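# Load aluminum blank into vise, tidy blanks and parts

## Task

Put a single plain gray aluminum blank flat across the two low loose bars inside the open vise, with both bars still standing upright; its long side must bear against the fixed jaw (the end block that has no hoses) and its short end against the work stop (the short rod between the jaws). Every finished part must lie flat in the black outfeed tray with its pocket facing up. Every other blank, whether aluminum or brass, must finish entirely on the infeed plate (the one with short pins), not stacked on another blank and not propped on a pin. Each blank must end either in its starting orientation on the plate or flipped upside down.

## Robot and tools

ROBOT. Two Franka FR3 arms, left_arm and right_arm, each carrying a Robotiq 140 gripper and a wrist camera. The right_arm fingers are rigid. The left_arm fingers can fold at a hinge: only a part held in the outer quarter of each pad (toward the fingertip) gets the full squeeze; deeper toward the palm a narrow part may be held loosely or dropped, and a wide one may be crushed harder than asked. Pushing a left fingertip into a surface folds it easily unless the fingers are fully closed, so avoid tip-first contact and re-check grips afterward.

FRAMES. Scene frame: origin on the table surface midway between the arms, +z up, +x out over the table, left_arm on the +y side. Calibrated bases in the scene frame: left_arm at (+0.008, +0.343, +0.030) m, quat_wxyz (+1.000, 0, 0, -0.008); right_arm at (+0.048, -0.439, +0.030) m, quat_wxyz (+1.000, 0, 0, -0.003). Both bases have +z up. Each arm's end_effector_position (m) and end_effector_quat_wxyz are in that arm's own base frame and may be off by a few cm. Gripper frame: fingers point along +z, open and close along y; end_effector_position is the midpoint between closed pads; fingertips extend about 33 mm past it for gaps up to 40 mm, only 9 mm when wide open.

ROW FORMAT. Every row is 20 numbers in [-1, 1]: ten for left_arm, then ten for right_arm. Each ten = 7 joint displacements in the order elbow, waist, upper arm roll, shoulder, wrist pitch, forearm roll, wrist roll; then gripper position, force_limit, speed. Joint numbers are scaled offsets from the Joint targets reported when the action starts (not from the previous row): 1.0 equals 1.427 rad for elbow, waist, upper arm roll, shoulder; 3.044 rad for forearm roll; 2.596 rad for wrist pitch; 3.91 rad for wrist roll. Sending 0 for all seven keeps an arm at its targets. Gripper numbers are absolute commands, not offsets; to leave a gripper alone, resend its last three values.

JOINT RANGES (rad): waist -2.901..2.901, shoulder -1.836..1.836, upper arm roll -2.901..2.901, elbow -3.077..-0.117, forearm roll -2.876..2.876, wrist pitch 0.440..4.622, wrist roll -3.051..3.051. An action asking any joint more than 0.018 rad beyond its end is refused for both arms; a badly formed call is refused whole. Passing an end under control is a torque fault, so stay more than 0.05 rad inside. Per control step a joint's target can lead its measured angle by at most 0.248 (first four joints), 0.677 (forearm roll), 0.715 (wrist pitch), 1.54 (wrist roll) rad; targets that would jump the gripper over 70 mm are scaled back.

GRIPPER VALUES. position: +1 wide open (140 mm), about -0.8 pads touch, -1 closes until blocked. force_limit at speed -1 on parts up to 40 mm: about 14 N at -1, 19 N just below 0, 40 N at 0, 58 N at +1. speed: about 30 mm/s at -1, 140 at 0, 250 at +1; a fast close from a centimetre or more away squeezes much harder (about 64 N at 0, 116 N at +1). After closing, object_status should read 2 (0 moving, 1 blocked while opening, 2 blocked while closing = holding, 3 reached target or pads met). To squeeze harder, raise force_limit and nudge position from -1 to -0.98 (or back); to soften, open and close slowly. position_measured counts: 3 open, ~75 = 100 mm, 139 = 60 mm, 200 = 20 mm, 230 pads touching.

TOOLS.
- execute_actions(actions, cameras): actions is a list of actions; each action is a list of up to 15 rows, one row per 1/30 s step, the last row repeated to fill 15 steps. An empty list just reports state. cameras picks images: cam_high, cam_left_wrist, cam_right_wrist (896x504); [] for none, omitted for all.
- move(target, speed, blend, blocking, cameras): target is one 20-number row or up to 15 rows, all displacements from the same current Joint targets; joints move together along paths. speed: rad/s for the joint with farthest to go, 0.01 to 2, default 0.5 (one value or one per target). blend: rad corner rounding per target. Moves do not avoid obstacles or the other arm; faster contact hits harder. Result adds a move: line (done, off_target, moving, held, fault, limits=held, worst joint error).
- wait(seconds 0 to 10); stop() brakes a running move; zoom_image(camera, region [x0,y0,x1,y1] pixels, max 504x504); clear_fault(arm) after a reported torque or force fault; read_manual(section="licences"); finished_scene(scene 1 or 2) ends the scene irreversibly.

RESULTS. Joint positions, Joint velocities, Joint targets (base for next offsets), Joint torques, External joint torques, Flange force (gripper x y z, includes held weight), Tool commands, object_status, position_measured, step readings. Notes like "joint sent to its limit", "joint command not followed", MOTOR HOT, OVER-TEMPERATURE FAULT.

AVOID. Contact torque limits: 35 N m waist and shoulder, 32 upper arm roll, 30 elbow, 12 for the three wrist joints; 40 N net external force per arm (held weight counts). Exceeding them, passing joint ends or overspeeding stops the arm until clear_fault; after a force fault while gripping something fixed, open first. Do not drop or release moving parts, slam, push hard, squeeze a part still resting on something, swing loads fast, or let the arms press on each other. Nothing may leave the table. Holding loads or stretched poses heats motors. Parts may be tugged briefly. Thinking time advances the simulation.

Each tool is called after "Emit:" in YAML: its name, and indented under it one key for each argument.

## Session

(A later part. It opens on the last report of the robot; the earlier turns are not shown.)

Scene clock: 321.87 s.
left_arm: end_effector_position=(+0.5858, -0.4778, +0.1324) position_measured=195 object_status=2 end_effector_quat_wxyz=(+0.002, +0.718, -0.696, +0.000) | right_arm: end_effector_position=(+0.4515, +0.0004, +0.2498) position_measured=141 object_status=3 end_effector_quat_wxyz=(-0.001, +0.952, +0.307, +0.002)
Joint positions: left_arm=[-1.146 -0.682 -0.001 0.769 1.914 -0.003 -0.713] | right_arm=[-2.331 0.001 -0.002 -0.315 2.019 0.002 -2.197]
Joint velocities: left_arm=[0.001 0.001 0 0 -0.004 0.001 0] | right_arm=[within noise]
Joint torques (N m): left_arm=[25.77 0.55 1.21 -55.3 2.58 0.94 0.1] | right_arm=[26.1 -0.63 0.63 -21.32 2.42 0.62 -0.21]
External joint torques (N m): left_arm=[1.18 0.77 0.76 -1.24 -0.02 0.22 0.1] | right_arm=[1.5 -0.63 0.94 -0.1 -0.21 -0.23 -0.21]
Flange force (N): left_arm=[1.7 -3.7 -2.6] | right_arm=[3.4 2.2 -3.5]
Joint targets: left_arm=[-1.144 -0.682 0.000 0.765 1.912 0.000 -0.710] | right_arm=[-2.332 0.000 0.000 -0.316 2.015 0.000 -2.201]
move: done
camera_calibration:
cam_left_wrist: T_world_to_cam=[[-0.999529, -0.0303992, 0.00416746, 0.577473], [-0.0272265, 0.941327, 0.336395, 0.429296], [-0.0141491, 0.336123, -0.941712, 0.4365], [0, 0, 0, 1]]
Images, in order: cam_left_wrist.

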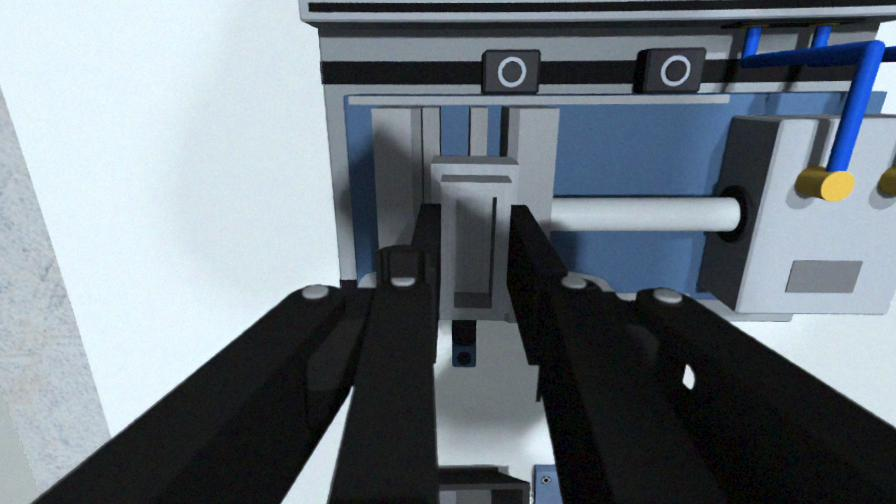

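Emit:
move:
  target:
    - [0.14226, 0, 0, -0.00701, -0.08205, 0, 0, -1, -0.05, -1, 0, 0, 0, 0, 0, 0, 0, -0.1, -0.05, -1]
    - [-0.46952, 0.35179, 0, -0.39944, 0.0376, 0, 0.13299, -1, -0.05, -1, 0, 0, 0, 0, 0, 0, 0, -0.1, -0.05, -1]
  speed: [0.25, 0.5]
  blend: [0.05, 0]

Scene clock: 346.33 s.
left_arm: end_effector_position=(+0.6014, -0.1100, +0.2176) position_measured=195 object_status=2 end_effector_quat_wxyz=(+0.003, +0.713, -0.701, -0.002) | right_arm: end_effector_position=(+0.4514, +0.0004, +0.2498) position_measured=141 object_status=3 end_effector_quat_wxyz=(-0.001, +0.952, +0.307, +0.002)
Joint positions: left_arm=[-1.814 -0.181 0.001 0.199 2.006 -0.003 -0.195] | right_arm=[-2.331 0.001 -0.002 -0.315 2.019 0.002 -2.197]
Joint velocities: left_arm=[0.001 0 0.001 0 0.001 -0.001 0.005] | right_arm=[within noise]
Joint torques (N m): left_arm=[24.9 0.57 0.58 -40.1 3.04 0.88 0.05] | right_arm=[26.1 -0.68 0.55 -21.22 2.45 0.61 -0.17]
External joint torques (N m): left_arm=[0.6 0.54 0.38 -1.43 0.49 0.21 0.04] | right_arm=[1.52 -0.74 0.8 0.02 -0.17 -0.24 -0.17]
Flange force (N): left_arm=[-1.3 2.2 -0.8] | right_arm=[3.7 2.7 -3.3]
Joint targets: left_arm=[-1.814 -0.181 0.000 0.195 2.009 0.000 -0.190] | right_arm=[-2.332 0.000 0.000 -0.316 2.015 0.000 -2.201]
move: done; blend cut to 0 rad at target 1
camera_calibration:
cam_left_wrist: T_world_to_cam=[[-0.999834, -0.016013, 0.00865227, 0.604662], [-0.0121538, 0.941242, 0.337515, 0.0454799], [-0.0135485, 0.337354, -0.94128, 0.392943], [0, 0, 0, 1]]
cam_right_wrist: T_world_to_cam=[[0.599137, -0.800606, -0.00805533, -0.258688], [-0.750409, -0.565023, 0.342981, 0.257412], [-0.279144, -0.199448, -0.939308, 0.496215], [0, 0, 0, 1]]

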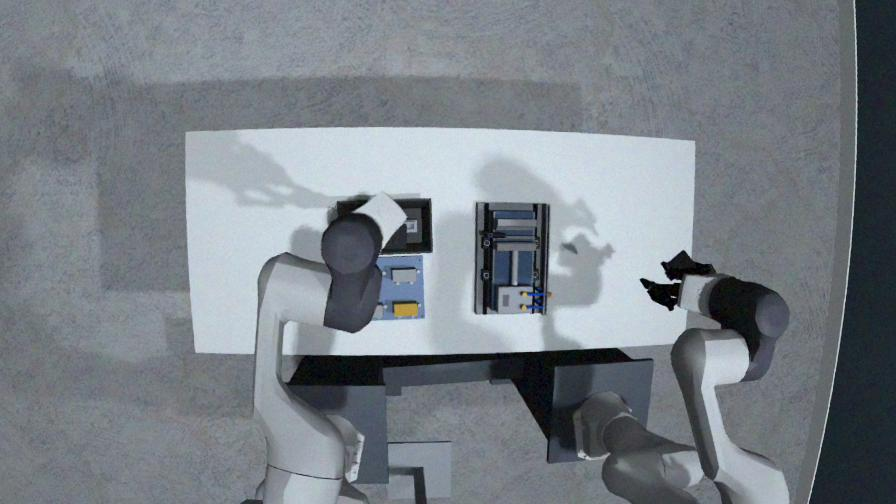

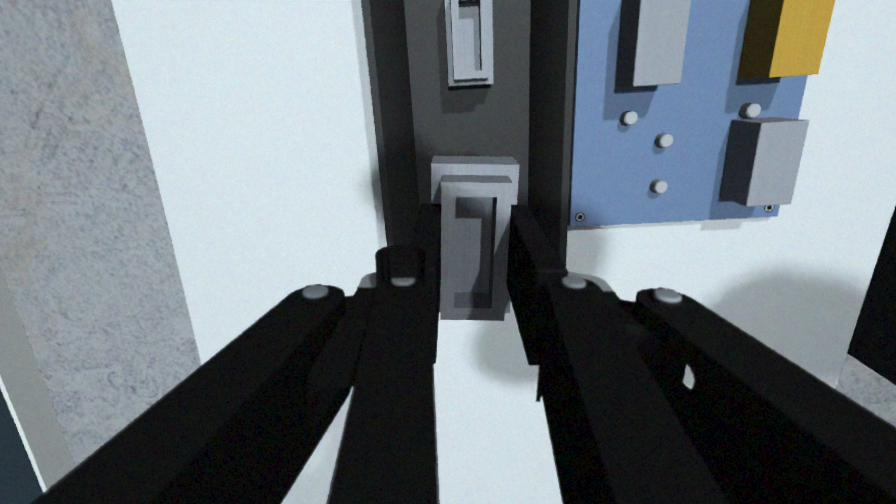

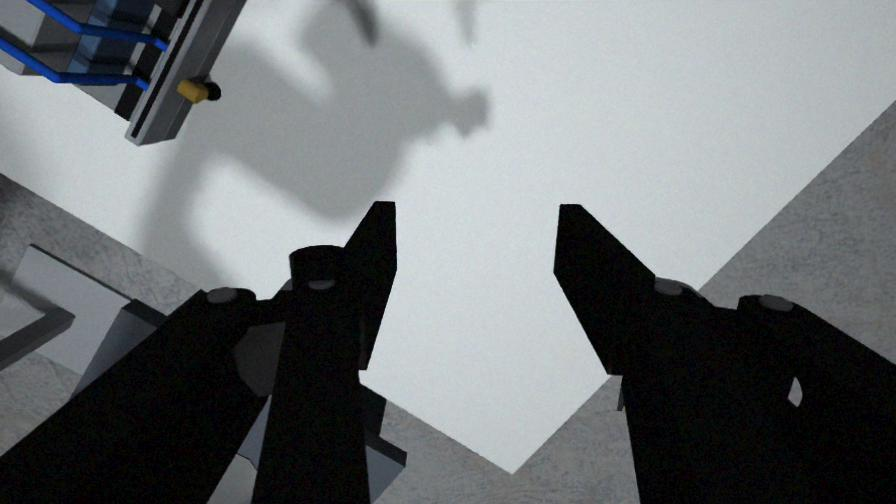

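Emit:
zoom_image:
  camera: "cam_left_wrist"
  region: [340, 0, 640, 340]

Emit:
zoom_image:
  camera: "cam_high"
  region: [320, 180, 450, 330]

Scaled by 1.482 from the camera's 896x504 image, which has a finer 1280x720 frame.

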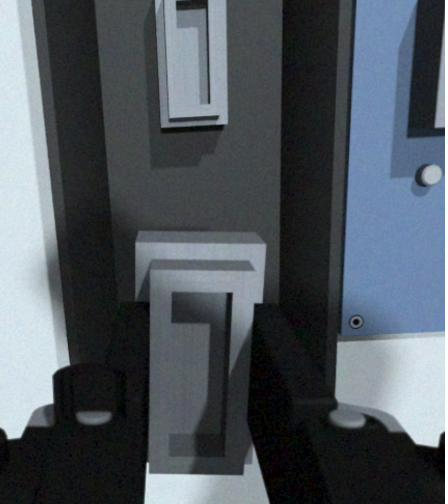

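Scaled by 3.360 from the camera's 896x504 image, which has a finer 1280x720 frame.

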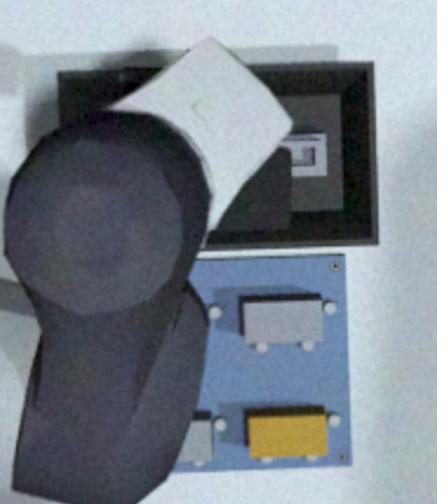

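Emit:
move:
  target:
    - [-0.11633, -0.00105, 0, 0.07968, 0.10913, 0, 0, -1, -0.05, -1, 0, 0, 0, 0, 0, 0, 0, -0.1, -0.05, -1]
  speed: 0.25
  cameras: ["cam_left_wrist"]

Scene clock: 390.00 s.
left_arm: end_effector_position=(+0.5956, -0.1087, +0.0989) position_measured=195 object_status=2 end_effector_quat_wxyz=(+0.002, +0.713, -0.702, +0.000) | right_arm: end_effector_position=(+0.4514, +0.0004, +0.2497) position_measured=141 object_status=3 end_effector_quat_wxyz=(-0.001, +0.952, +0.308, +0.002)
Joint positions: left_arm=[-1.98 -0.181 0.001 0.31 2.288 -0.003 -0.193] | right_arm=[-2.331 0.001 -0.002 -0.315 2.019 0.002 -2.198]
Joint velocities: left_arm=[0 0 -0.001 0.001 0.005 0 0] | right_arm=[within noise]
Joint torques (N m): left_arm=[23.17 0.42 0.72 -41.2 3.09 0.77 0.11] | right_arm=[26.04 -0.62 0.52 -21.23 2.45 0.63 -0.19]
External joint torques (N m): left_arm=[0.69 0.49 0.51 -0.74 0.52 0.21 0.11] | right_arm=[1.38 -0.62 0.84 0.11 -0.18 -0.21 -0.19]
Flange force (N): left_arm=[-0.9 -0.3 -0.4] | right_arm=[3.6 2.5 -3.0]
Joint targets: left_arm=[-1.980 -0.182 0.000 0.309 2.292 0.000 -0.190] | right_arm=[-2.332 0.000 0.000 -0.316 2.015 0.000 -2.201]
move: done
camera_calibration:
cam_left_wrist: T_world_to_cam=[[-0.999887, -0.0145441, 0.00372056, 0.60057], [-0.0124384, 0.94137, 0.337148, 0.0845225], [-0.00840593, 0.337064, -0.941444, 0.277646], [0, 0, 0, 1]]
Images, in order: cam_left_wrist.

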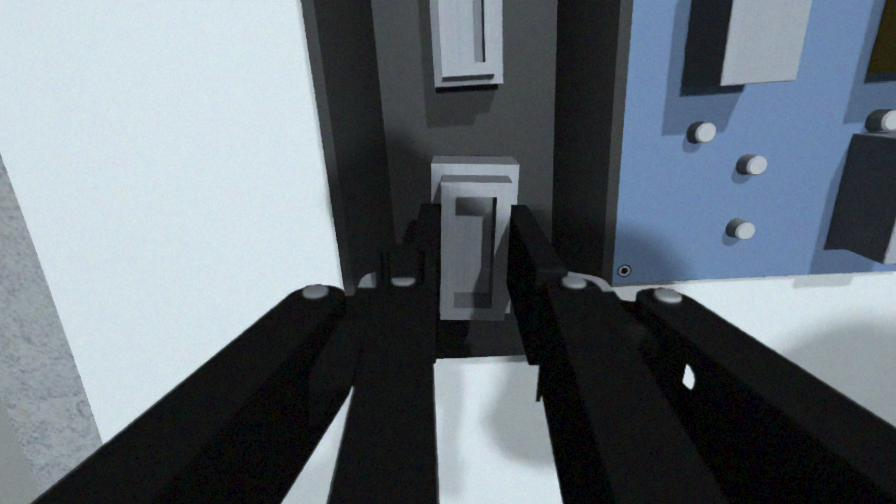

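Emit:
move:
  target:
    - [-0.01718, 0, 0, 0.06398, 0.04461, 0, 0, -1, -0.05, -1, 0, 0, 0, 0, 0, 0, 0, -0.1, -0.05, -1]
  speed: 0.08
  cameras: ["cam_left_wrist"]

Scene clock: 407.57 s.
left_arm: end_effector_position=(+0.5961, -0.1087, +0.0443) position_measured=195 object_status=2 end_effector_quat_wxyz=(+0.001, +0.713, -0.702, +0.000) | right_arm: end_effector_position=(+0.4514, +0.0004, +0.2497) position_measured=141 object_status=3 end_effector_quat_wxyz=(-0.001, +0.952, +0.308, +0.002)
Joint positions: left_arm=[-2.005 -0.181 0.001 0.4 2.404 -0.003 -0.193] | right_arm=[-2.331 0.001 -0.002 -0.315 2.019 0.002 -2.198]
Joint velocities: left_arm=[0 0 0 0 0.004 -0.001 0] | right_arm=[within noise]
Joint torques (N m): left_arm=[21.85 0.41 0.79 -42.52 2.98 0.71 0.12] | right_arm=[26 -0.7 0.56 -21.18 2.44 0.64 -0.26]
External joint torques (N m): left_arm=[0.54 0.46 0.48 -0.53 0.4 0.21 0.12] | right_arm=[1.5 -0.66 0.92 0.04 -0.16 -0.2 -0.26]
Flange force (N): left_arm=[-0.9 -0.4 -0.3] | right_arm=[3.7 2.6 -3.3]
Joint targets: left_arm=[-2.004 -0.182 0.000 0.400 2.408 0.000 -0.190] | right_arm=[-2.332 0.000 0.000 -0.316 2.015 0.000 -2.201]
move: done
camera_calibration:
cam_left_wrist: T_world_to_cam=[[-0.99989, -0.014667, 0.00221319, 0.601324], [-0.013062, 0.94135, 0.337179, 0.103301], [-0.0070288, 0.337113, -0.941438, 0.225426], [0, 0, 0, 1]]
Images, in order: cam_left_wrist.

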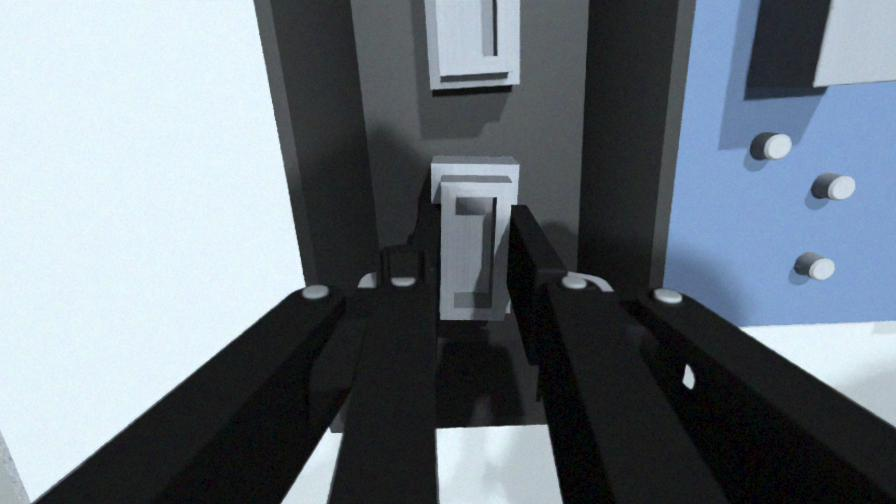

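Emit:
move:
  target:
    - [-0.00044, 0, 0, 0.00378, 0.00231, 0, 0, -1, -0.05, -1, 0, 0, 0, 0, 0, 0, 0, -0.1, -0.05, -1]
  speed: 0.02
  cameras: []

Emit:
move:
  target:
    - [-0.00029, 0, 0, 0.00252, 0.00154, 0, 0, -1, -0.05, -1, 0, 0, 0, 0, 0, 0, 0, -0.1, -0.05, -1]
  speed: 0.02
  cameras: []

Scene clock: 412.63 s.
left_arm: end_effector_position=(+0.5965, -0.1088, +0.0418) position_measured=195 object_status=2 end_effector_quat_wxyz=(+0.001, +0.713, -0.702, +0.000) | right_arm: end_effector_position=(+0.4514, +0.0004, +0.2497) position_measured=141 object_status=3 end_effector_quat_wxyz=(-0.001, +0.952, +0.308, +0.002)
Joint positions: left_arm=[-2.005 -0.181 0.001 0.405 2.41 -0.003 -0.193] | right_arm=[-2.331 0.001 -0.002 -0.315 2.019 0.002 -2.198]
Joint velocities: left_arm=[0 0 0 0.001 0.003 0.001 0] | right_arm=[within noise]
Joint torques (N m): left_arm=[21.54 0.46 0.78 -42.2 3.12 0.72 0.1] | right_arm=[26.02 -0.69 0.55 -21.23 2.46 0.65 -0.19]
External joint torques (N m): left_arm=[0.19 0.4 0.37 -0.03 0.52 0.22 0.1] | right_arm=[1.36 -0.7 0.85 0.16 -0.17 -0.2 -0.19]
Flange force (N): left_arm=[-0.8 -0.1 1.0] | right_arm=[3.7 2.6 -2.9]
Joint targets: left_arm=[-2.005 -0.182 0.000 0.406 2.414 0.000 -0.190] | right_arm=[-2.332 0.000 0.000 -0.316 2.015 0.000 -2.201]
move: done

Scene clock: 413.33 s.
left_arm: end_effector_position=(+0.5965, -0.1088, +0.0398) position_measured=195 object_status=2 end_effector_quat_wxyz=(+0.001, +0.713, -0.702, +0.001) | right_arm: end_effector_position=(+0.4514, +0.0004, +0.2497) position_measured=141 object_status=3 end_effector_quat_wxyz=(-0.001, +0.952, +0.308, +0.002)
Joint positions: left_arm=[-2.005 -0.181 0.001 0.409 2.414 -0.003 -0.193] | right_arm=[-2.331 0.001 -0.002 -0.315 2.019 0.002 -2.198]
Joint velocities: left_arm=[-0.001 0.001 -0.001 0.001 0.004 0 0] | right_arm=[within noise]
Joint torques (N m): left_arm=[21.52 0.43 0.81 -42.36 3.19 0.72 0.11] | right_arm=[26.05 -0.66 0.52 -21.25 2.44 0.63 -0.23]
External joint torques (N m): left_arm=[0.17 0.43 0.46 -0.03 0.58 0.22 0.11] | right_arm=[1.37 -0.66 0.83 0.13 -0.19 -0.22 -0.23]
Flange force (N): left_arm=[-0.9 0.1 1.1] | right_arm=[3.6 2.6 -3.0]
Joint targets: left_arm=[-2.005 -0.182 0.000 0.409 2.418 0.000 -0.190] | right_arm=[-2.332 0.000 0.000 -0.316 2.015 0.000 -2.201]
move: done

Emit:
move:
  target:
    - [-0.00022, 0, 0, 0.00189, 0.00116, 0, 0, -1, -0.05, -1, 0, 0, 0, 0, 0, 0, 0, -0.1, -0.05, -1]
  speed: 0.02
  cameras: []

Emit:
move:
  target:
    - [-0.00015, 0, 0, 0.00126, 0.00077, 0, 0, -1, -0.05, -1, 0, 0, 0, 0, 0, 0, 0, -0.1, -0.05, -1]
  speed: 0.02
  cameras: []

Scene clock: 416.50 s.
left_arm: end_effector_position=(+0.5965, -0.1088, +0.0383) position_measured=195 object_status=2 end_effector_quat_wxyz=(+0.001, +0.713, -0.702, +0.001) | right_arm: end_effector_position=(+0.4514, +0.0004, +0.2497) position_measured=141 object_status=3 end_effector_quat_wxyz=(-0.001, +0.952, +0.308, +0.002)
Joint positions: left_arm=[-2.006 -0.181 0.001 0.411 2.417 -0.003 -0.193] | right_arm=[-2.331 0.001 -0.002 -0.315 2.019 0.002 -2.198]
Joint torques (N m): left_arm=[21.45 0.4 0.79 -42.29 2.98 0.71 0.1] | right_arm=[26.02 -0.62 0.52 -21.22 2.46 0.64 -0.32]
External joint torques (N m): left_arm=[0.2 0.48 0.5 -0.02 0.39 0.21 0.1] | right_arm=[1.42 -0.66 0.78 0.04 -0.16 -0.21 -0.32]
Flange force (N): left_arm=[-0.9 -0.3 0.7] | right_arm=[3.3 2.7 -3.1]
Joint targets: left_arm=[-2.006 -0.182 0.000 0.412 2.421 0.000 -0.190] | right_arm=[-2.332 0.000 0.000 -0.316 2.015 0.000 -2.201]
move: done

Scene clock: 417.20 s.
left_arm: end_effector_position=(+0.5966, -0.1088, +0.0373) position_measured=195 object_status=2 end_effector_quat_wxyz=(+0.001, +0.713, -0.702, +0.001) | right_arm: end_effector_position=(+0.4514, +0.0004, +0.2497) position_measured=141 object_status=3 end_effector_quat_wxyz=(-0.001, +0.952, +0.308, +0.002)
Joint positions: left_arm=[-2.006 -0.181 0.001 0.413 2.419 -0.003 -0.193] | right_arm=[-2.331 0.001 -0.002 -0.315 2.019 0.002 -2.198]
Joint torques (N m): left_arm=[21.49 0.47 0.77 -42.34 3 0.71 0.11] | right_arm=[25.97 -0.62 0.56 -21.25 2.45 0.65 -0.28]
External joint torques (N m): left_arm=[0.5 0.37 0.32 -0.39 0.44 0.21 0.11] | right_arm=[1.36 -0.57 0.92 0 -0.17 -0.19 -0.28]
Flange force (N): left_arm=[-0.6 -0.5 0.1] | right_arm=[3.3 2.3 -3.1]
Joint targets: left_arm=[-2.006 -0.182 0.000 0.414 2.423 0.000 -0.190] | right_arm=[-2.332 0.000 0.000 -0.316 2.015 0.000 -2.201]
move: done

Emit:
move:
  target:
    - [-0.00015, 0, 0, 0.00126, 0.00077, 0, 0, -1, -0.05, -1, 0, 0, 0, 0, 0, 0, 0, -0.1, -0.05, -1]
  speed: 0.02
  cameras: []

Emit:
move:
  target:
    - [-0.00015, 0, 0, 0.00126, 0.00077, 0, 0, -1, -0.05, -1, 0, 0, 0, 0, 0, 0, 0, -0.1, -0.05, -1]
  speed: 0.02
  cameras: ["cam_left_wrist"]

Scene clock: 420.40 s.
left_arm: end_effector_position=(+0.5965, -0.1088, +0.0364) position_measured=195 object_status=2 end_effector_quat_wxyz=(+0.001, +0.713, -0.702, +0.001) | right_arm: end_effector_position=(+0.4514, +0.0004, +0.2497) position_measured=141 object_status=3 end_effector_quat_wxyz=(-0.001, +0.952, +0.308, +0.002)
Joint positions: left_arm=[-2.006 -0.181 0.001 0.415 2.421 -0.003 -0.193] | right_arm=[-2.331 0.001 -0.002 -0.315 2.019 0.002 -2.198]
Joint torques (N m): left_arm=[21.44 0.43 0.81 -42.27 3 0.71 0.1] | right_arm=[26.08 -0.68 0.52 -21.23 2.48 0.66 -0.22]
External joint torques (N m): left_arm=[0.25 0.28 0.31 -0.04 0.4 0.21 0.1] | right_arm=[1.53 -0.72 0.78 -0.03 -0.14 -0.19 -0.22]
Flange force (N): left_arm=[-0.5 -0.4 0.7] | right_arm=[3.5 2.7 -3.3]
Joint targets: left_arm=[-2.006 -0.182 0.000 0.415 2.425 0.000 -0.190] | right_arm=[-2.332 0.000 0.000 -0.316 2.015 0.000 -2.201]
move: done

Scene clock: 421.10 s.
left_arm: end_effector_position=(+0.5967, -0.1089, +0.0364) position_measured=195 object_status=2 end_effector_quat_wxyz=(+0.000, +0.712, -0.702, +0.001) | right_arm: end_effector_position=(+0.4514, +0.0004, +0.2497) position_measured=141 object_status=3 end_effector_quat_wxyz=(-0.001, +0.952, +0.308, +0.002)
Joint positions: left_arm=[-2.006 -0.181 0.001 0.415 2.422 -0.003 -0.193] | right_arm=[-2.331 0.001 -0.002 -0.315 2.019 0.002 -2.198]
Joint torques (N m): left_arm=[21.33 0.42 0.82 -41.19 3.29 0.71 0.07] | right_arm=[26.02 -0.69 0.46 -21.28 2.45 0.67 -0.24]
External joint torques (N m): left_arm=[0.21 0.29 0.35 1.04 0.7 0.22 0.07] | right_arm=[1.36 -0.68 0.78 0.07 -0.18 -0.18 -0.24]
Flange force (N): left_arm=[-0.1 -2.4 3.3] | right_arm=[3.4 2.5 -3.0]
Joint targets: left_arm=[-2.006 -0.182 0.000 0.417 2.427 0.000 -0.190] | right_arm=[-2.332 0.000 0.000 -0.316 2.015 0.000 -2.201]
move: done
camera_calibration:
cam_left_wrist: T_world_to_cam=[[-0.999897, -0.0143148, 0.000281245, 0.602091], [-0.0133835, 0.94146, 0.33686, 0.106311], [-0.00508688, 0.336822, -0.941555, 0.216859], [0, 0, 0, 1]]
Images, in order: cam_left_wrist.

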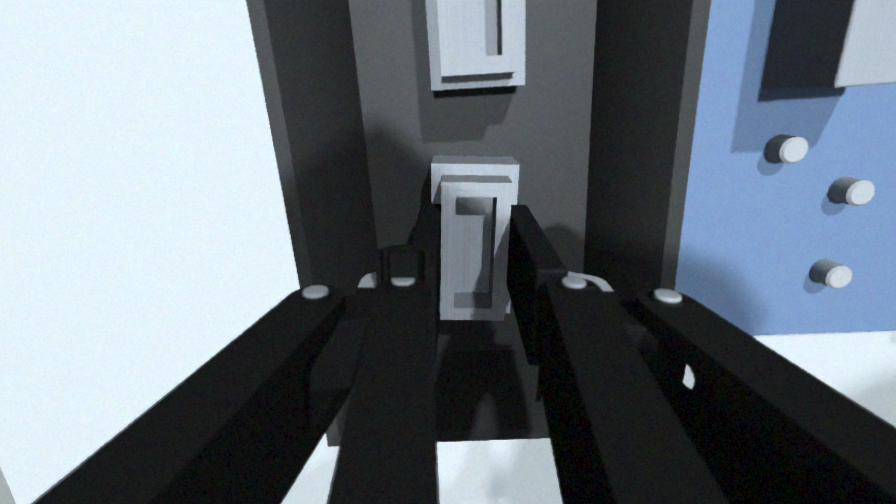

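Emit:
execute_actions:
  actions:
    - [[0,0,0,0,0,0,0,-0.27,-0.05,-1,0,0,0,0,0,0,0,-0.1,-0.05,-1]]
    - [[0,0,0,0,0,0,0,-0.27,-0.05,-1,0,0,0,0,0,0,0,-0.1,-0.05,-1]]
  cameras: ["cam_left_wrist"]

Scene clock: 425.93 s.
left_arm: end_effector_position=(+0.5973, -0.1090, +0.0362) position_measured=163 object_status=3 end_effector_quat_wxyz=(+0.000, +0.712, -0.702, +0.002) | right_arm: end_effector_position=(+0.4514, +0.0004, +0.2497) position_measured=141 object_status=3 end_effector_quat_wxyz=(-0.001, +0.952, +0.308, +0.002)
Joint positions: left_arm=[-2.006 -0.181 0.001 0.416 2.425 -0.003 -0.192] | right_arm=[-2.331 0.001 -0.002 -0.315 2.019 0.002 -2.198]
Joint torques (N m): left_arm=[21.23 0.42 0.81 -41.63 2.9 0.7 0.09] | right_arm=[26.1 -0.7 0.62 -21.28 2.44 0.65 -0.21]
External joint torques (N m): left_arm=[0.06 0.26 0.31 0.64 0.3 0.2 0.09] | right_arm=[1.52 -0.74 0.88 0.01 -0.18 -0.2 -0.21]
External joint torques at the end of the 1st action: left_arm=[-0.06 0.35 0.42 0.67 0.28 0.21 0.06] | right_arm=[1.36 -0.6 0.91 0.09 -0.16 -0.18 -0.24]
Flange force (N): left_arm=[-0.3 -1.4 1.8] | right_arm=[3.7 2.6 -3.4]
Flange force at the end of the 1st action (N): left_arm=[-0.5 -1.1 1.8] | right_arm=[3.6 2.4 -3.0]
Joint targets: left_arm=[-2.006 -0.182 0.000 0.417 2.427 0.000 -0.190] | right_arm=[-2.332 0.000 0.000 -0.316 2.015 0.000 -2.201]
Step readings (joint positions of left_arm | right_arm; steps 1 to 15: 1st action; 16 to 30: 2nd action):
0: [-2.006 -0.181 0.001 0.415 2.422 -0.003 -0.192] | [-2.331 0.001 -0.002 -0.315 2.019 0.002 -2.198]
1: [-2.006 -0.181 0.001 0.415 2.422 -0.003 -0.192] | [-2.331 0.001 -0.002 -0.315 2.019 0.002 -2.198]
2: [-2.006 -0.181 0.001 0.415 2.422 -0.003 -0.192] | [-2.331 0.001 -0.002 -0.315 2.019 0.002 -2.198]
4: [-2.006 -0.181 0.001 0.415 2.423 -0.003 -0.192] | [-2.331 0.001 -0.002 -0.315 2.019 0.002 -2.198]
8: [-2.006 -0.181 0.001 0.416 2.424 -0.003 -0.192] | [-2.331 0.001 -0.002 -0.315 2.019 0.002 -2.198]
15: [-2.006 -0.181 0.001 0.416 2.424 -0.003 -0.192] | [-2.331 0.001 -0.002 -0.315 2.019 0.002 -2.198]
16: [-2.006 -0.181 0.001 0.416 2.424 -0.003 -0.192] | [-2.331 0.001 -0.002 -0.315 2.019 0.002 -2.198]
17: [-2.006 -0.181 0.001 0.416 2.424 -0.003 -0.192] | [-2.331 0.001 -0.002 -0.315 2.019 0.002 -2.198]
19: [-2.006 -0.181 0.001 0.416 2.424 -0.003 -0.192] | [-2.331 0.001 -0.002 -0.315 2.019 0.002 -2.198]
23: [-2.006 -0.181 0.001 0.416 2.424 -0.003 -0.192] | [-2.331 0.001 -0.002 -0.315 2.019 0.002 -2.198]
30: [-2.006 -0.181 0.001 0.416 2.425 -0.003 -0.192] | [-2.331 0.001 -0.002 -0.315 2.019 0.002 -2.198]
camera_calibration:
cam_left_wrist: T_world_to_cam=[[-0.999903, -0.0138761, -0.00152411, 0.602789], [-0.0135797, 0.941574, 0.336533, 0.106627], [-0.00323472, 0.33652, -0.941671, 0.215581], [0, 0, 0, 1]]
Images, in order: cam_left_wrist.

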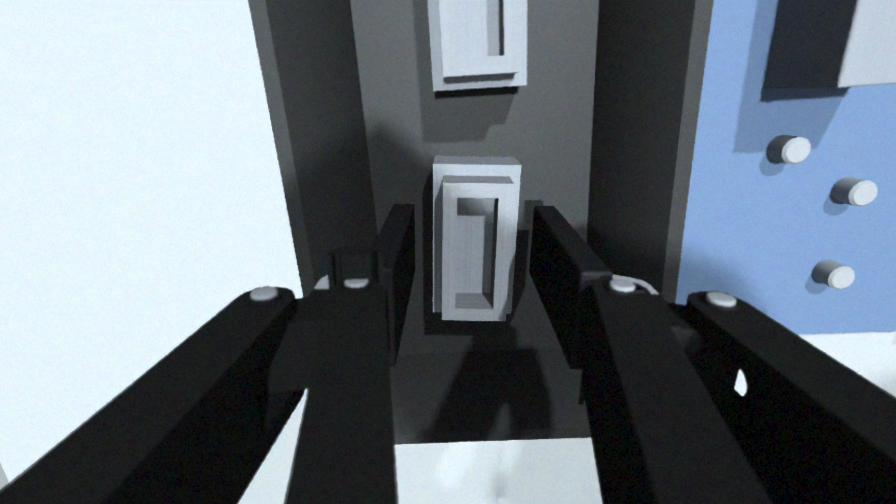

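Emit:
move:
  target:
    - [0.02506, 0, 0, -0.08643, -0.06129, 0, 0, -0.27, -0.05, -1, 0, 0, 0, 0, 0, 0, 0, -0.1, -0.05, -1]
    - [-0.31254, 0.32235, 0, -0.726, -0.2292, 0, 0.11995, -0.27, -0.05, -1, 0, 0, 0, 0, 0, 0, 0, -0.1, -0.05, -1]
  speed: [0.12, 0.7]
  blend: [0.03, 0]

Scene clock: 447.57 s.
left_arm: end_effector_position=(+0.3512, +0.0986, +0.2993) position_measured=163 object_status=3 end_effector_quat_wxyz=(+0.001, +0.708, -0.706, +0.001) | right_arm: end_effector_position=(+0.4513, +0.0004, +0.2497) position_measured=141 object_status=3 end_effector_quat_wxyz=(-0.001, +0.952, +0.308, +0.002)
Joint positions: left_arm=[-2.451 0.276 0 -0.616 1.835 -0.003 0.274] | right_arm=[-2.331 0.001 -0.002 -0.315 2.019 0.002 -2.198]
Joint velocities: left_arm=[-0.001 0.002 0 0 -0.001 -0.002 0.008] | right_arm=[within noise]
Joint torques (N m): left_arm=[24.59 0.97 0.42 -11.78 2.48 0.93 0.09] | right_arm=[26 -0.66 0.53 -21.25 2.45 0.66 -0.22]
External joint torques (N m): left_arm=[-0.11 0.95 0.88 -0.62 -0.06 0.22 0.09] | right_arm=[1.31 -0.67 0.83 0.13 -0.19 -0.19 -0.22]
Flange force (N): left_arm=[-1.8 3.0 0.0] | right_arm=[3.4 2.5 -2.9]
Joint targets: left_arm=[-2.452 0.278 0.000 -0.618 1.832 0.000 0.279] | right_arm=[-2.332 0.000 0.000 -0.316 2.015 0.000 -2.201]
move: done; blend cut to 0 rad at target 1
camera_calibration:
cam_left_wrist: T_world_to_cam=[[-0.999998, -0.00213835, 0.000483407, 0.358275], [-0.00185185, 0.941929, 0.335806, -0.184641], [-0.00117341, 0.335804, -0.941931, 0.392163], [0, 0, 0, 1]]
cam_right_wrist: T_world_to_cam=[[0.599206, -0.800554, -0.00809792, -0.258675], [-0.750289, -0.565054, 0.343191, 0.257241], [-0.279318, -0.199566, -0.939231, 0.496203], [0, 0, 0, 1]]

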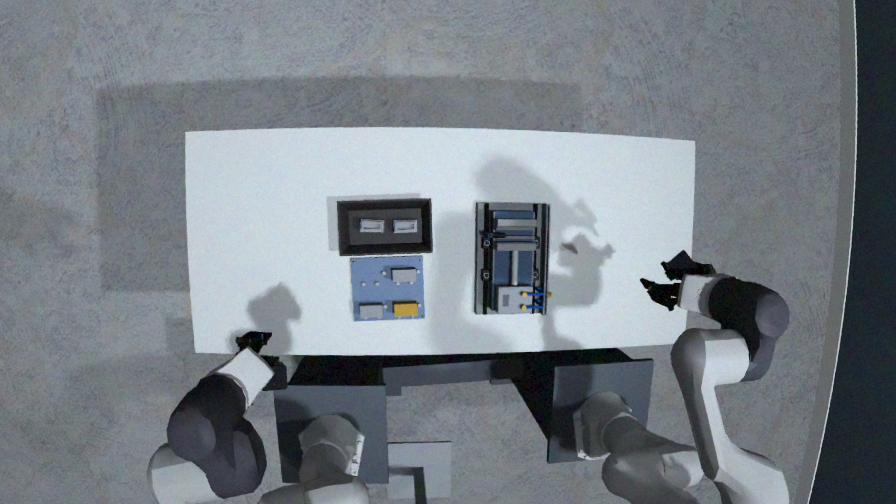

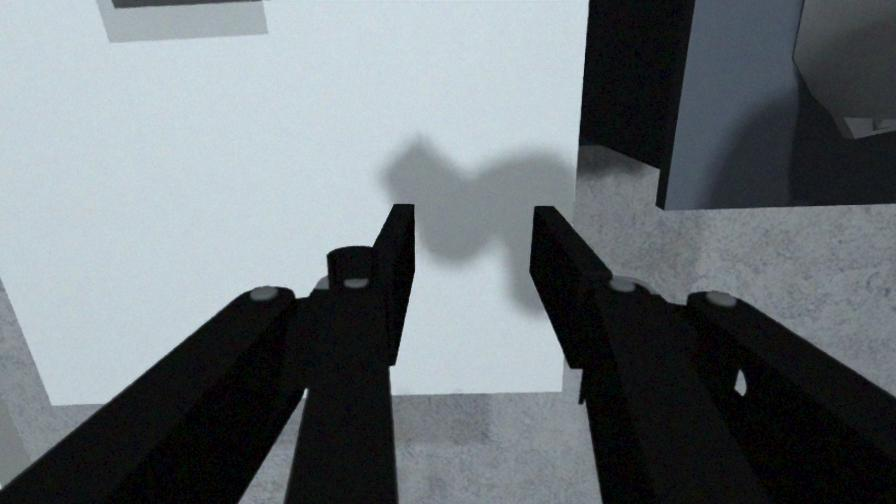

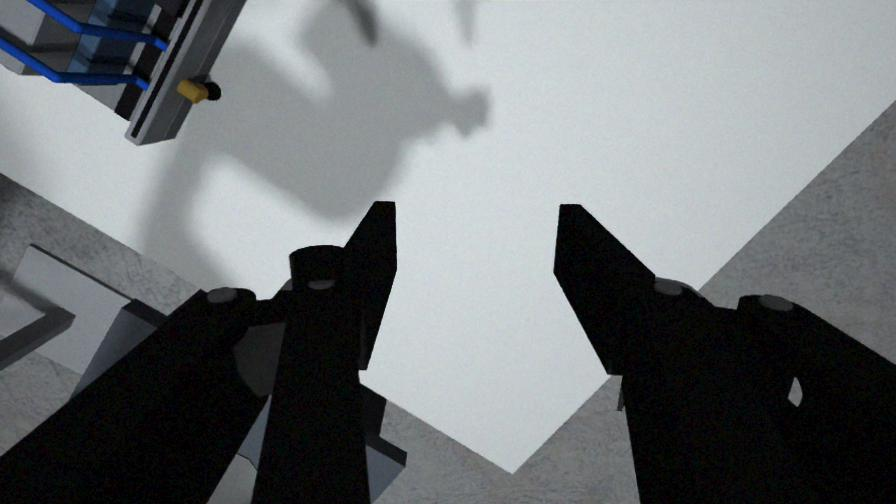

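Emit:
zoom_image:
  camera: "cam_high"
  region: [320, 180, 570, 330]

Scaled by 2.016 from the camera's 896x504 image, which has a finer 1280x720 frame.

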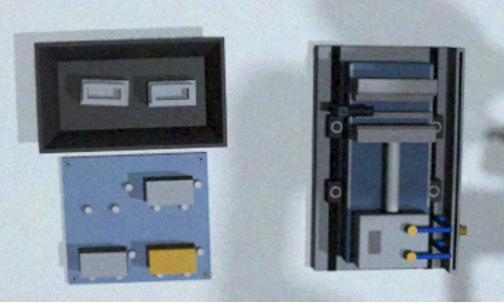

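Emit:
move:
  target:
    - [0, 0, 0, 0, 0, 0, 0, -0.27, -0.05, -1, 0.77856, 0.66643, 0, 0.65662, -0.06664, 0, -0.00486, -0.1, -0.05, -1]
  speed: [0.7]
  cameras: ["cam_right_wrist"]

Scene clock: 458.90 s.
left_arm: end_effector_position=(+0.3510, +0.0985, +0.2992) position_measured=163 object_status=3 end_effector_quat_wxyz=(+0.001, +0.707, -0.707, +0.001) | right_arm: end_effector_position=(+0.4238, +0.5968, +0.1996) position_measured=141 object_status=3 end_effector_quat_wxyz=(-0.002, +0.698, +0.716, +0.001)
Joint positions: left_arm=[-2.452 0.276 0 -0.616 1.834 -0.003 0.276] | right_arm=[-1.223 0.952 0.001 0.621 1.848 0.002 -2.216]
Joint velocities: left_arm=[within noise] | right_arm=[0.001 -0.001 0 0 -0.004 -0.001 0]
Joint torques (N m): left_arm=[24.77 0.96 0.44 -11.64 2.5 0.92 0.1] | right_arm=[26.8 -0.39 1.34 -50.81 2.44 0.75 -0.21]
External joint torques (N m): left_arm=[0.07 0.98 0.95 -0.53 -0.04 0.21 0.1] | right_arm=[1.82 -0.28 0.78 0.83 -0.19 -0.15 -0.21]
Flange force (N): left_arm=[-2.1 2.3 -0.4] | right_arm=[13.8 10.8 -4.0]
Joint targets: left_arm=[-2.452 0.278 0.000 -0.618 1.832 0.000 0.279] | right_arm=[-1.222 0.951 0.000 0.620 1.842 0.000 -2.220]
move: done
camera_calibration:
cam_right_wrist: T_world_to_cam=[[0.999042, 0.0431277, -0.00746684, -0.438198], [0.043075, -0.938514, 0.342545, 0.477583], [0.00776544, -0.342538, -0.939472, 0.524201], [0, 0, 0, 1]]
Images, in order: cam_right_wrist.

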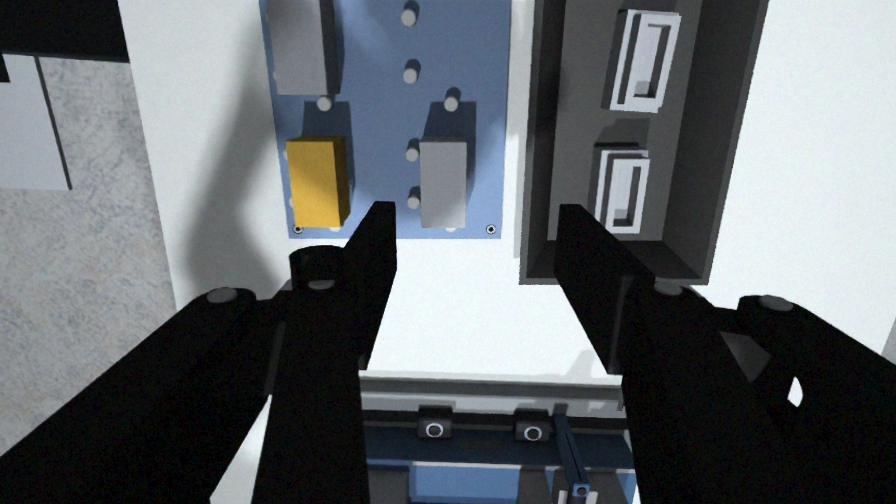

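Emit:
zoom_image:
  camera: "cam_right_wrist"
  region: [380, 110, 520, 250]

Scaled by 3.600 from the camera's 896x504 image, which has a finer 1280x720 frame.

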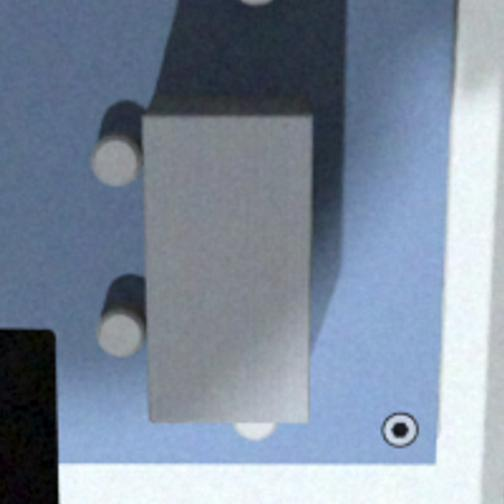

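Emit:
zoom_image:
  camera: "cam_right_wrist"
  region: [360, 190, 460, 290]

Emit:
zoom_image:
  camera: "cam_right_wrist"
  region: [500, 190, 600, 290]

Scaled by 5.040 from the camera's 896x504 image, which has a finer 1280x720 frame.

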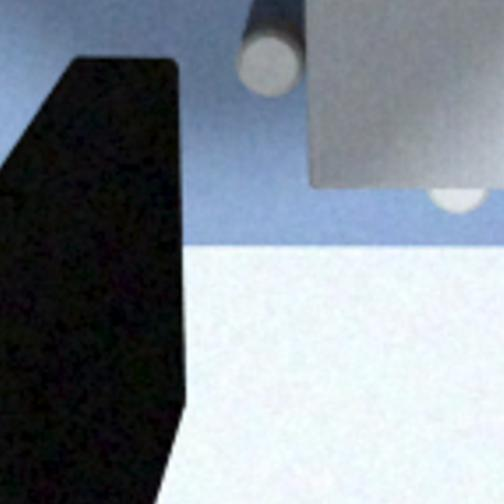

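Scaled by 5.040 from the camera's 896x504 image, which has a finer 1280x720 frame.

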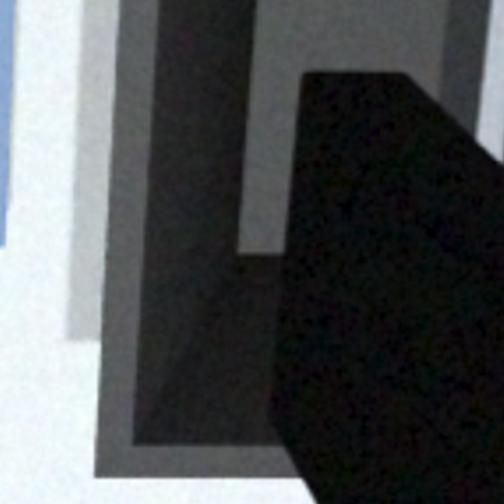

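Emit:
move:
  target:
    - [0, 0, 0, 0, 0, 0, 0, -0.27, -0.05, -1, -0.18428, 0.00596, 0, 0.01037, 0.10894, 0, -0.00233, -0.1, -0.05, -1]
  speed: [0.25]
  cameras: ["cam_right_wrist"]

Scene clock: 504.23 s.
left_arm: end_effector_position=(+0.3509, +0.0985, +0.2992) position_measured=163 object_status=3 end_effector_quat_wxyz=(+0.001, +0.707, -0.707, +0.001) | right_arm: end_effector_position=(+0.4093, +0.5839, +0.0899) position_measured=141 object_status=3 end_effector_quat_wxyz=(-0.001, +0.693, +0.721, +0.000)
Joint positions: left_arm=[-2.452 0.276 0 -0.616 1.834 -0.003 0.276] | right_arm=[-1.483 0.958 0.001 0.636 2.12 0.002 -2.225]
Joint velocities: left_arm=[within noise] | right_arm=[0 0.001 -0.001 -0.001 0.004 -0.001 -0.001]
Joint torques (N m): left_arm=[24.77 0.92 0.46 -11.57 2.52 0.94 0.09] | right_arm=[25.12 0.11 1.31 -50.84 2.83 0.66 -0.32]
External joint torques (N m): left_arm=[0.13 0.87 0.9 -0.49 -0.01 0.23 0.09] | right_arm=[0.92 -0.07 0.55 0.41 0.2 -0.14 -0.32]
Flange force (N): left_arm=[-2.1 2.0 -0.4] | right_arm=[4.7 4.1 0.2]
Joint targets: left_arm=[-2.452 0.278 0.000 -0.618 1.832 0.000 0.279] | right_arm=[-1.485 0.959 0.000 0.635 2.125 0.000 -2.229]
move: done
camera_calibration:
cam_right_wrist: T_world_to_cam=[[0.998269, 0.0581185, -0.0089859, -0.432246], [0.0576506, -0.936933, 0.34472, 0.496552], [0.0116154, -0.344642, -0.938662, 0.416361], [0, 0, 0, 1]]
Images, in order: cam_right_wrist.

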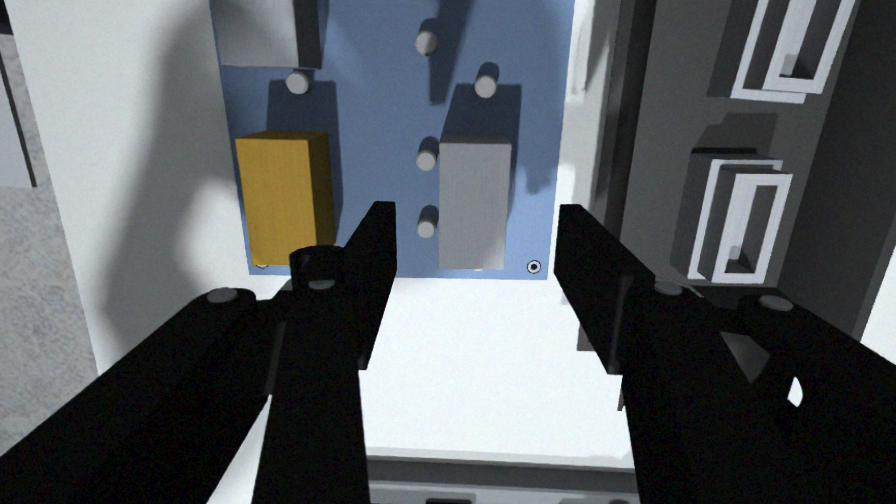

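Emit:
zoom_image:
  camera: "cam_right_wrist"
  region: [400, 125, 560, 285]

Scaled by 3.150 from the camera's 896x504 image, which has a finer 1280x720 frame.

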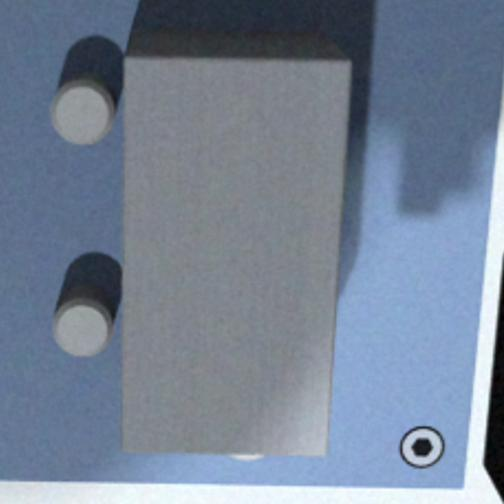

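Emit:
zoom_image:
  camera: "cam_right_wrist"
  region: [480, 60, 780, 360]

Scaled by 1.680 from the camera's 896x504 image, which has a finer 1280x720 frame.

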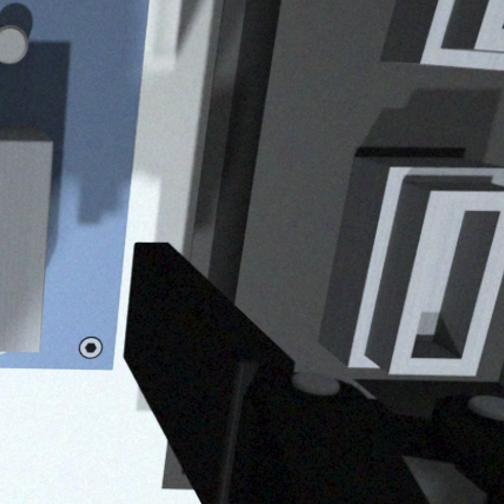

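Emit:
move:
  target:
    - [0, 0, 0, 0, 0, 0, 0, -0.27, -0.05, -1, -0.01857, -0.00392, 0, 0.05753, 0.04187, 0, 0, -0.1, -0.05, -1]
  speed: [0.08]
  cameras: ["cam_right_wrist"]

Scene clock: 554.07 s.
left_arm: end_effector_position=(+0.3509, +0.0985, +0.2992) position_measured=163 object_status=3 end_effector_quat_wxyz=(+0.001, +0.707, -0.707, +0.001) | right_arm: end_effector_position=(+0.4108, +0.5828, +0.0300) position_measured=141 object_status=3 end_effector_quat_wxyz=(-0.001, +0.693, +0.721, +0.001)
Joint positions: left_arm=[-2.452 0.276 0 -0.617 1.834 -0.003 0.276] | right_arm=[-1.51 0.955 0.001 0.717 2.228 0.002 -2.225]
Joint velocities: left_arm=[within noise] | right_arm=[0 -0.001 -0.001 0 0.004 0 -0.001]
Joint torques (N m): left_arm=[24.88 0.88 0.46 -11.58 2.53 0.94 0.1] | right_arm=[24.65 -0.76 1.44 -51.4 2.84 0.61 -0.2]
External joint torques (N m): left_arm=[0.24 0.85 0.92 -0.45 0.01 0.23 0.1] | right_arm=[1.34 -0.7 0.77 0.7 0.22 -0.14 -0.2]
Flange force (N): left_arm=[-2.2 1.6 -0.7] | right_arm=[6.7 6.4 1.3]
Joint targets: left_arm=[-2.452 0.278 0.000 -0.618 1.832 0.000 0.279] | right_arm=[-1.511 0.954 0.000 0.717 2.234 0.000 -2.229]
move: done
camera_calibration:
cam_right_wrist: T_world_to_cam=[[0.998413, 0.05574, -0.00808007, -0.432974], [0.055118, -0.93744, 0.343756, 0.517501], [0.0115864, -0.343656, -0.939024, 0.359212], [0, 0, 0, 1]]
Images, in order: cam_right_wrist.

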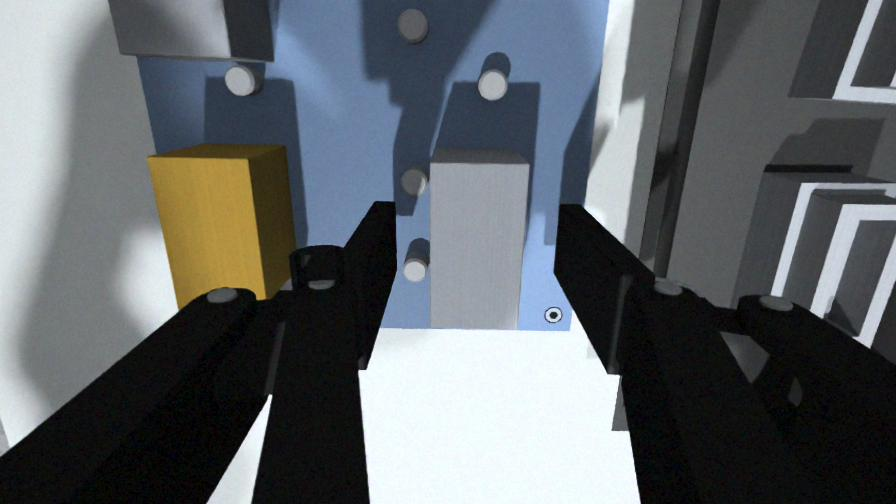

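Emit:
execute_actions:
  actions:
    - [[0,0,0,0,0,0,0,-0.27,-0.05,-1,0,0,0,0,0,0,0,-1,-0.05,-1]]
    - [[0,0,0,0,0,0,0,-0.27,-0.05,-1,0,0,0,0,0,0,0,-1,-0.05,-1]]
    - [[0,0,0,0,0,0,0,-0.27,-0.05,-1,0,0,0,0,0,0,0,-1,-0.05,-1]]
  cameras: ["cam_right_wrist"]

Scene clock: 561.87 s.
left_arm: end_effector_position=(+0.3509, +0.0985, +0.2991) position_measured=163 object_status=3 end_effector_quat_wxyz=(+0.001, +0.707, -0.707, +0.001) | right_arm: end_effector_position=(+0.4111, +0.5831, +0.0301) position_measured=183 object_status=2 end_effector_quat_wxyz=(-0.001, +0.693, +0.721, +0.001)
Joint positions: left_arm=[-2.452 0.276 0 -0.617 1.834 -0.003 0.276] | right_arm=[-1.51 0.955 0.001 0.717 2.23 0.002 -2.226]
Joint torques (N m): left_arm=[24.87 0.92 0.43 -11.5 2.55 0.94 0.11] | right_arm=[24.46 -0.7 1.27 -50.82 2.78 0.59 -0.25]
External joint torques (N m): left_arm=[0.24 0.93 0.92 -0.53 0.02 0.23 0.12] | right_arm=[1.32 -0.69 0.57 0.99 0.19 -0.14 -0.25]
External joint torques at the end of the 1st action: left_arm=[0.16 0.86 0.86 -0.52 0 0.24 0.07] | right_arm=[1.35 -0.5 0.89 0.71 0.15 -0.12 -0.23]
External joint torques at the end of the 2nd action: left_arm=[0.2 0.95 1.07 -0.47 0 0.23 0.12] | right_arm=[1 -0.51 0.8 1.29 0.16 -0.15 -0.17]
Flange force (N): left_arm=[-2.2 1.9 -0.6] | right_arm=[7.4 7.0 1.7]
Flange force at the end of the 1st action (N): left_arm=[-1.9 2.0 -0.5] | right_arm=[7.1 6.4 1.2]
Flange force at the end of the 2nd action (N): left_arm=[-2.5 1.9 -0.6] | right_arm=[7.0 6.3 2.1]
Joint targets: left_arm=[-2.452 0.278 0.000 -0.618 1.832 0.000 0.279] | right_arm=[-1.511 0.954 0.000 0.717 2.234 0.000 -2.229]
Step readings (joint positions of left_arm | right_arm; steps 1 to 15: 1st action; 16 to 30: 2nd action; 31 to 45: 3rd action):
0: [-2.452 0.276 0.000 -0.617 1.834 -0.003 0.276] | [-1.510 0.955 0.001 0.717 2.230 0.002 -2.225]
1: [-2.452 0.276 0.000 -0.617 1.834 -0.003 0.276] | [-1.510 0.955 0.001 0.717 2.230 0.002 -2.225]
2: [-2.452 0.276 0.000 -0.617 1.834 -0.003 0.276] | [-1.510 0.955 0.001 0.717 2.230 0.002 -2.225]
4: [-2.452 0.276 0.000 -0.617 1.834 -0.003 0.276] | [-1.510 0.955 0.001 0.717 2.230 0.002 -2.225]
8: [-2.452 0.276 0.000 -0.617 1.834 -0.003 0.276] | [-1.510 0.955 0.001 0.717 2.230 0.002 -2.225]
15: [-2.452 0.276 0.000 -0.617 1.834 -0.003 0.276] | [-1.510 0.955 0.001 0.717 2.230 0.002 -2.225]
16: [-2.452 0.276 0.000 -0.617 1.834 -0.003 0.276] | [-1.510 0.955 0.001 0.717 2.230 0.002 -2.225]
17: [-2.452 0.276 0.000 -0.617 1.834 -0.003 0.276] | [-1.510 0.955 0.001 0.717 2.230 0.002 -2.225]
19: [-2.452 0.276 0.000 -0.617 1.834 -0.003 0.276] | [-1.510 0.955 0.001 0.717 2.230 0.002 -2.225]
23: [-2.452 0.276 0.000 -0.617 1.834 -0.003 0.276] | [-1.510 0.955 0.001 0.717 2.230 0.002 -2.225]
30: [-2.452 0.276 0.000 -0.617 1.834 -0.003 0.276] | [-1.510 0.955 0.001 0.717 2.230 0.002 -2.226]
31: [-2.452 0.276 0.000 -0.617 1.834 -0.003 0.276] | [-1.510 0.955 0.001 0.717 2.230 0.002 -2.226]
32: [-2.452 0.276 0.000 -0.617 1.834 -0.003 0.276] | [-1.510 0.955 0.001 0.717 2.230 0.002 -2.226]
34: [-2.452 0.276 0.000 -0.617 1.834 -0.003 0.276] | [-1.510 0.955 0.001 0.717 2.230 0.002 -2.226]
38: [-2.452 0.276 0.000 -0.617 1.834 -0.003 0.276] | [-1.510 0.955 0.001 0.717 2.230 0.002 -2.226]
45: [-2.452 0.276 0.000 -0.617 1.834 -0.003 0.276] | [-1.510 0.955 0.001 0.717 2.230 0.002 -2.226]
camera_calibration:
cam_right_wrist: T_world_to_cam=[[0.998419, 0.0557291, -0.00731694, -0.433282], [0.0548572, -0.937781, 0.342866, 0.518027], [0.0122459, -0.342725, -0.939356, 0.358618], [0, 0, 0, 1]]
Images, in order: cam_right_wrist.

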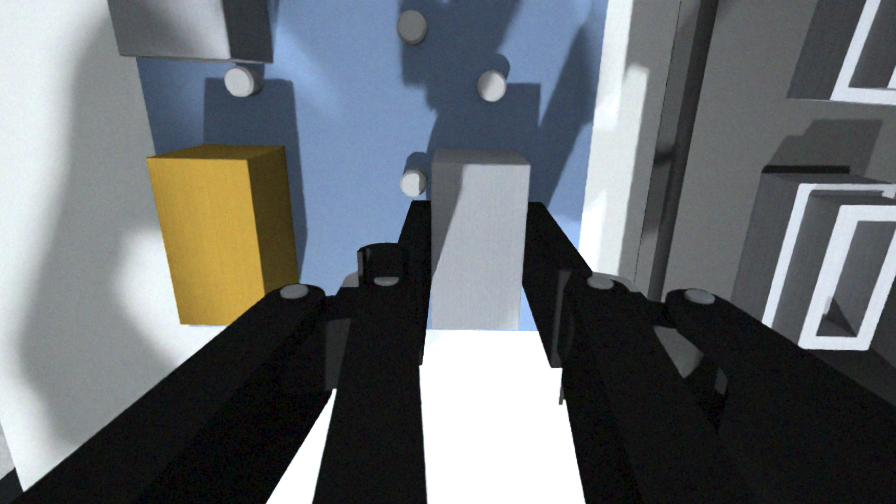

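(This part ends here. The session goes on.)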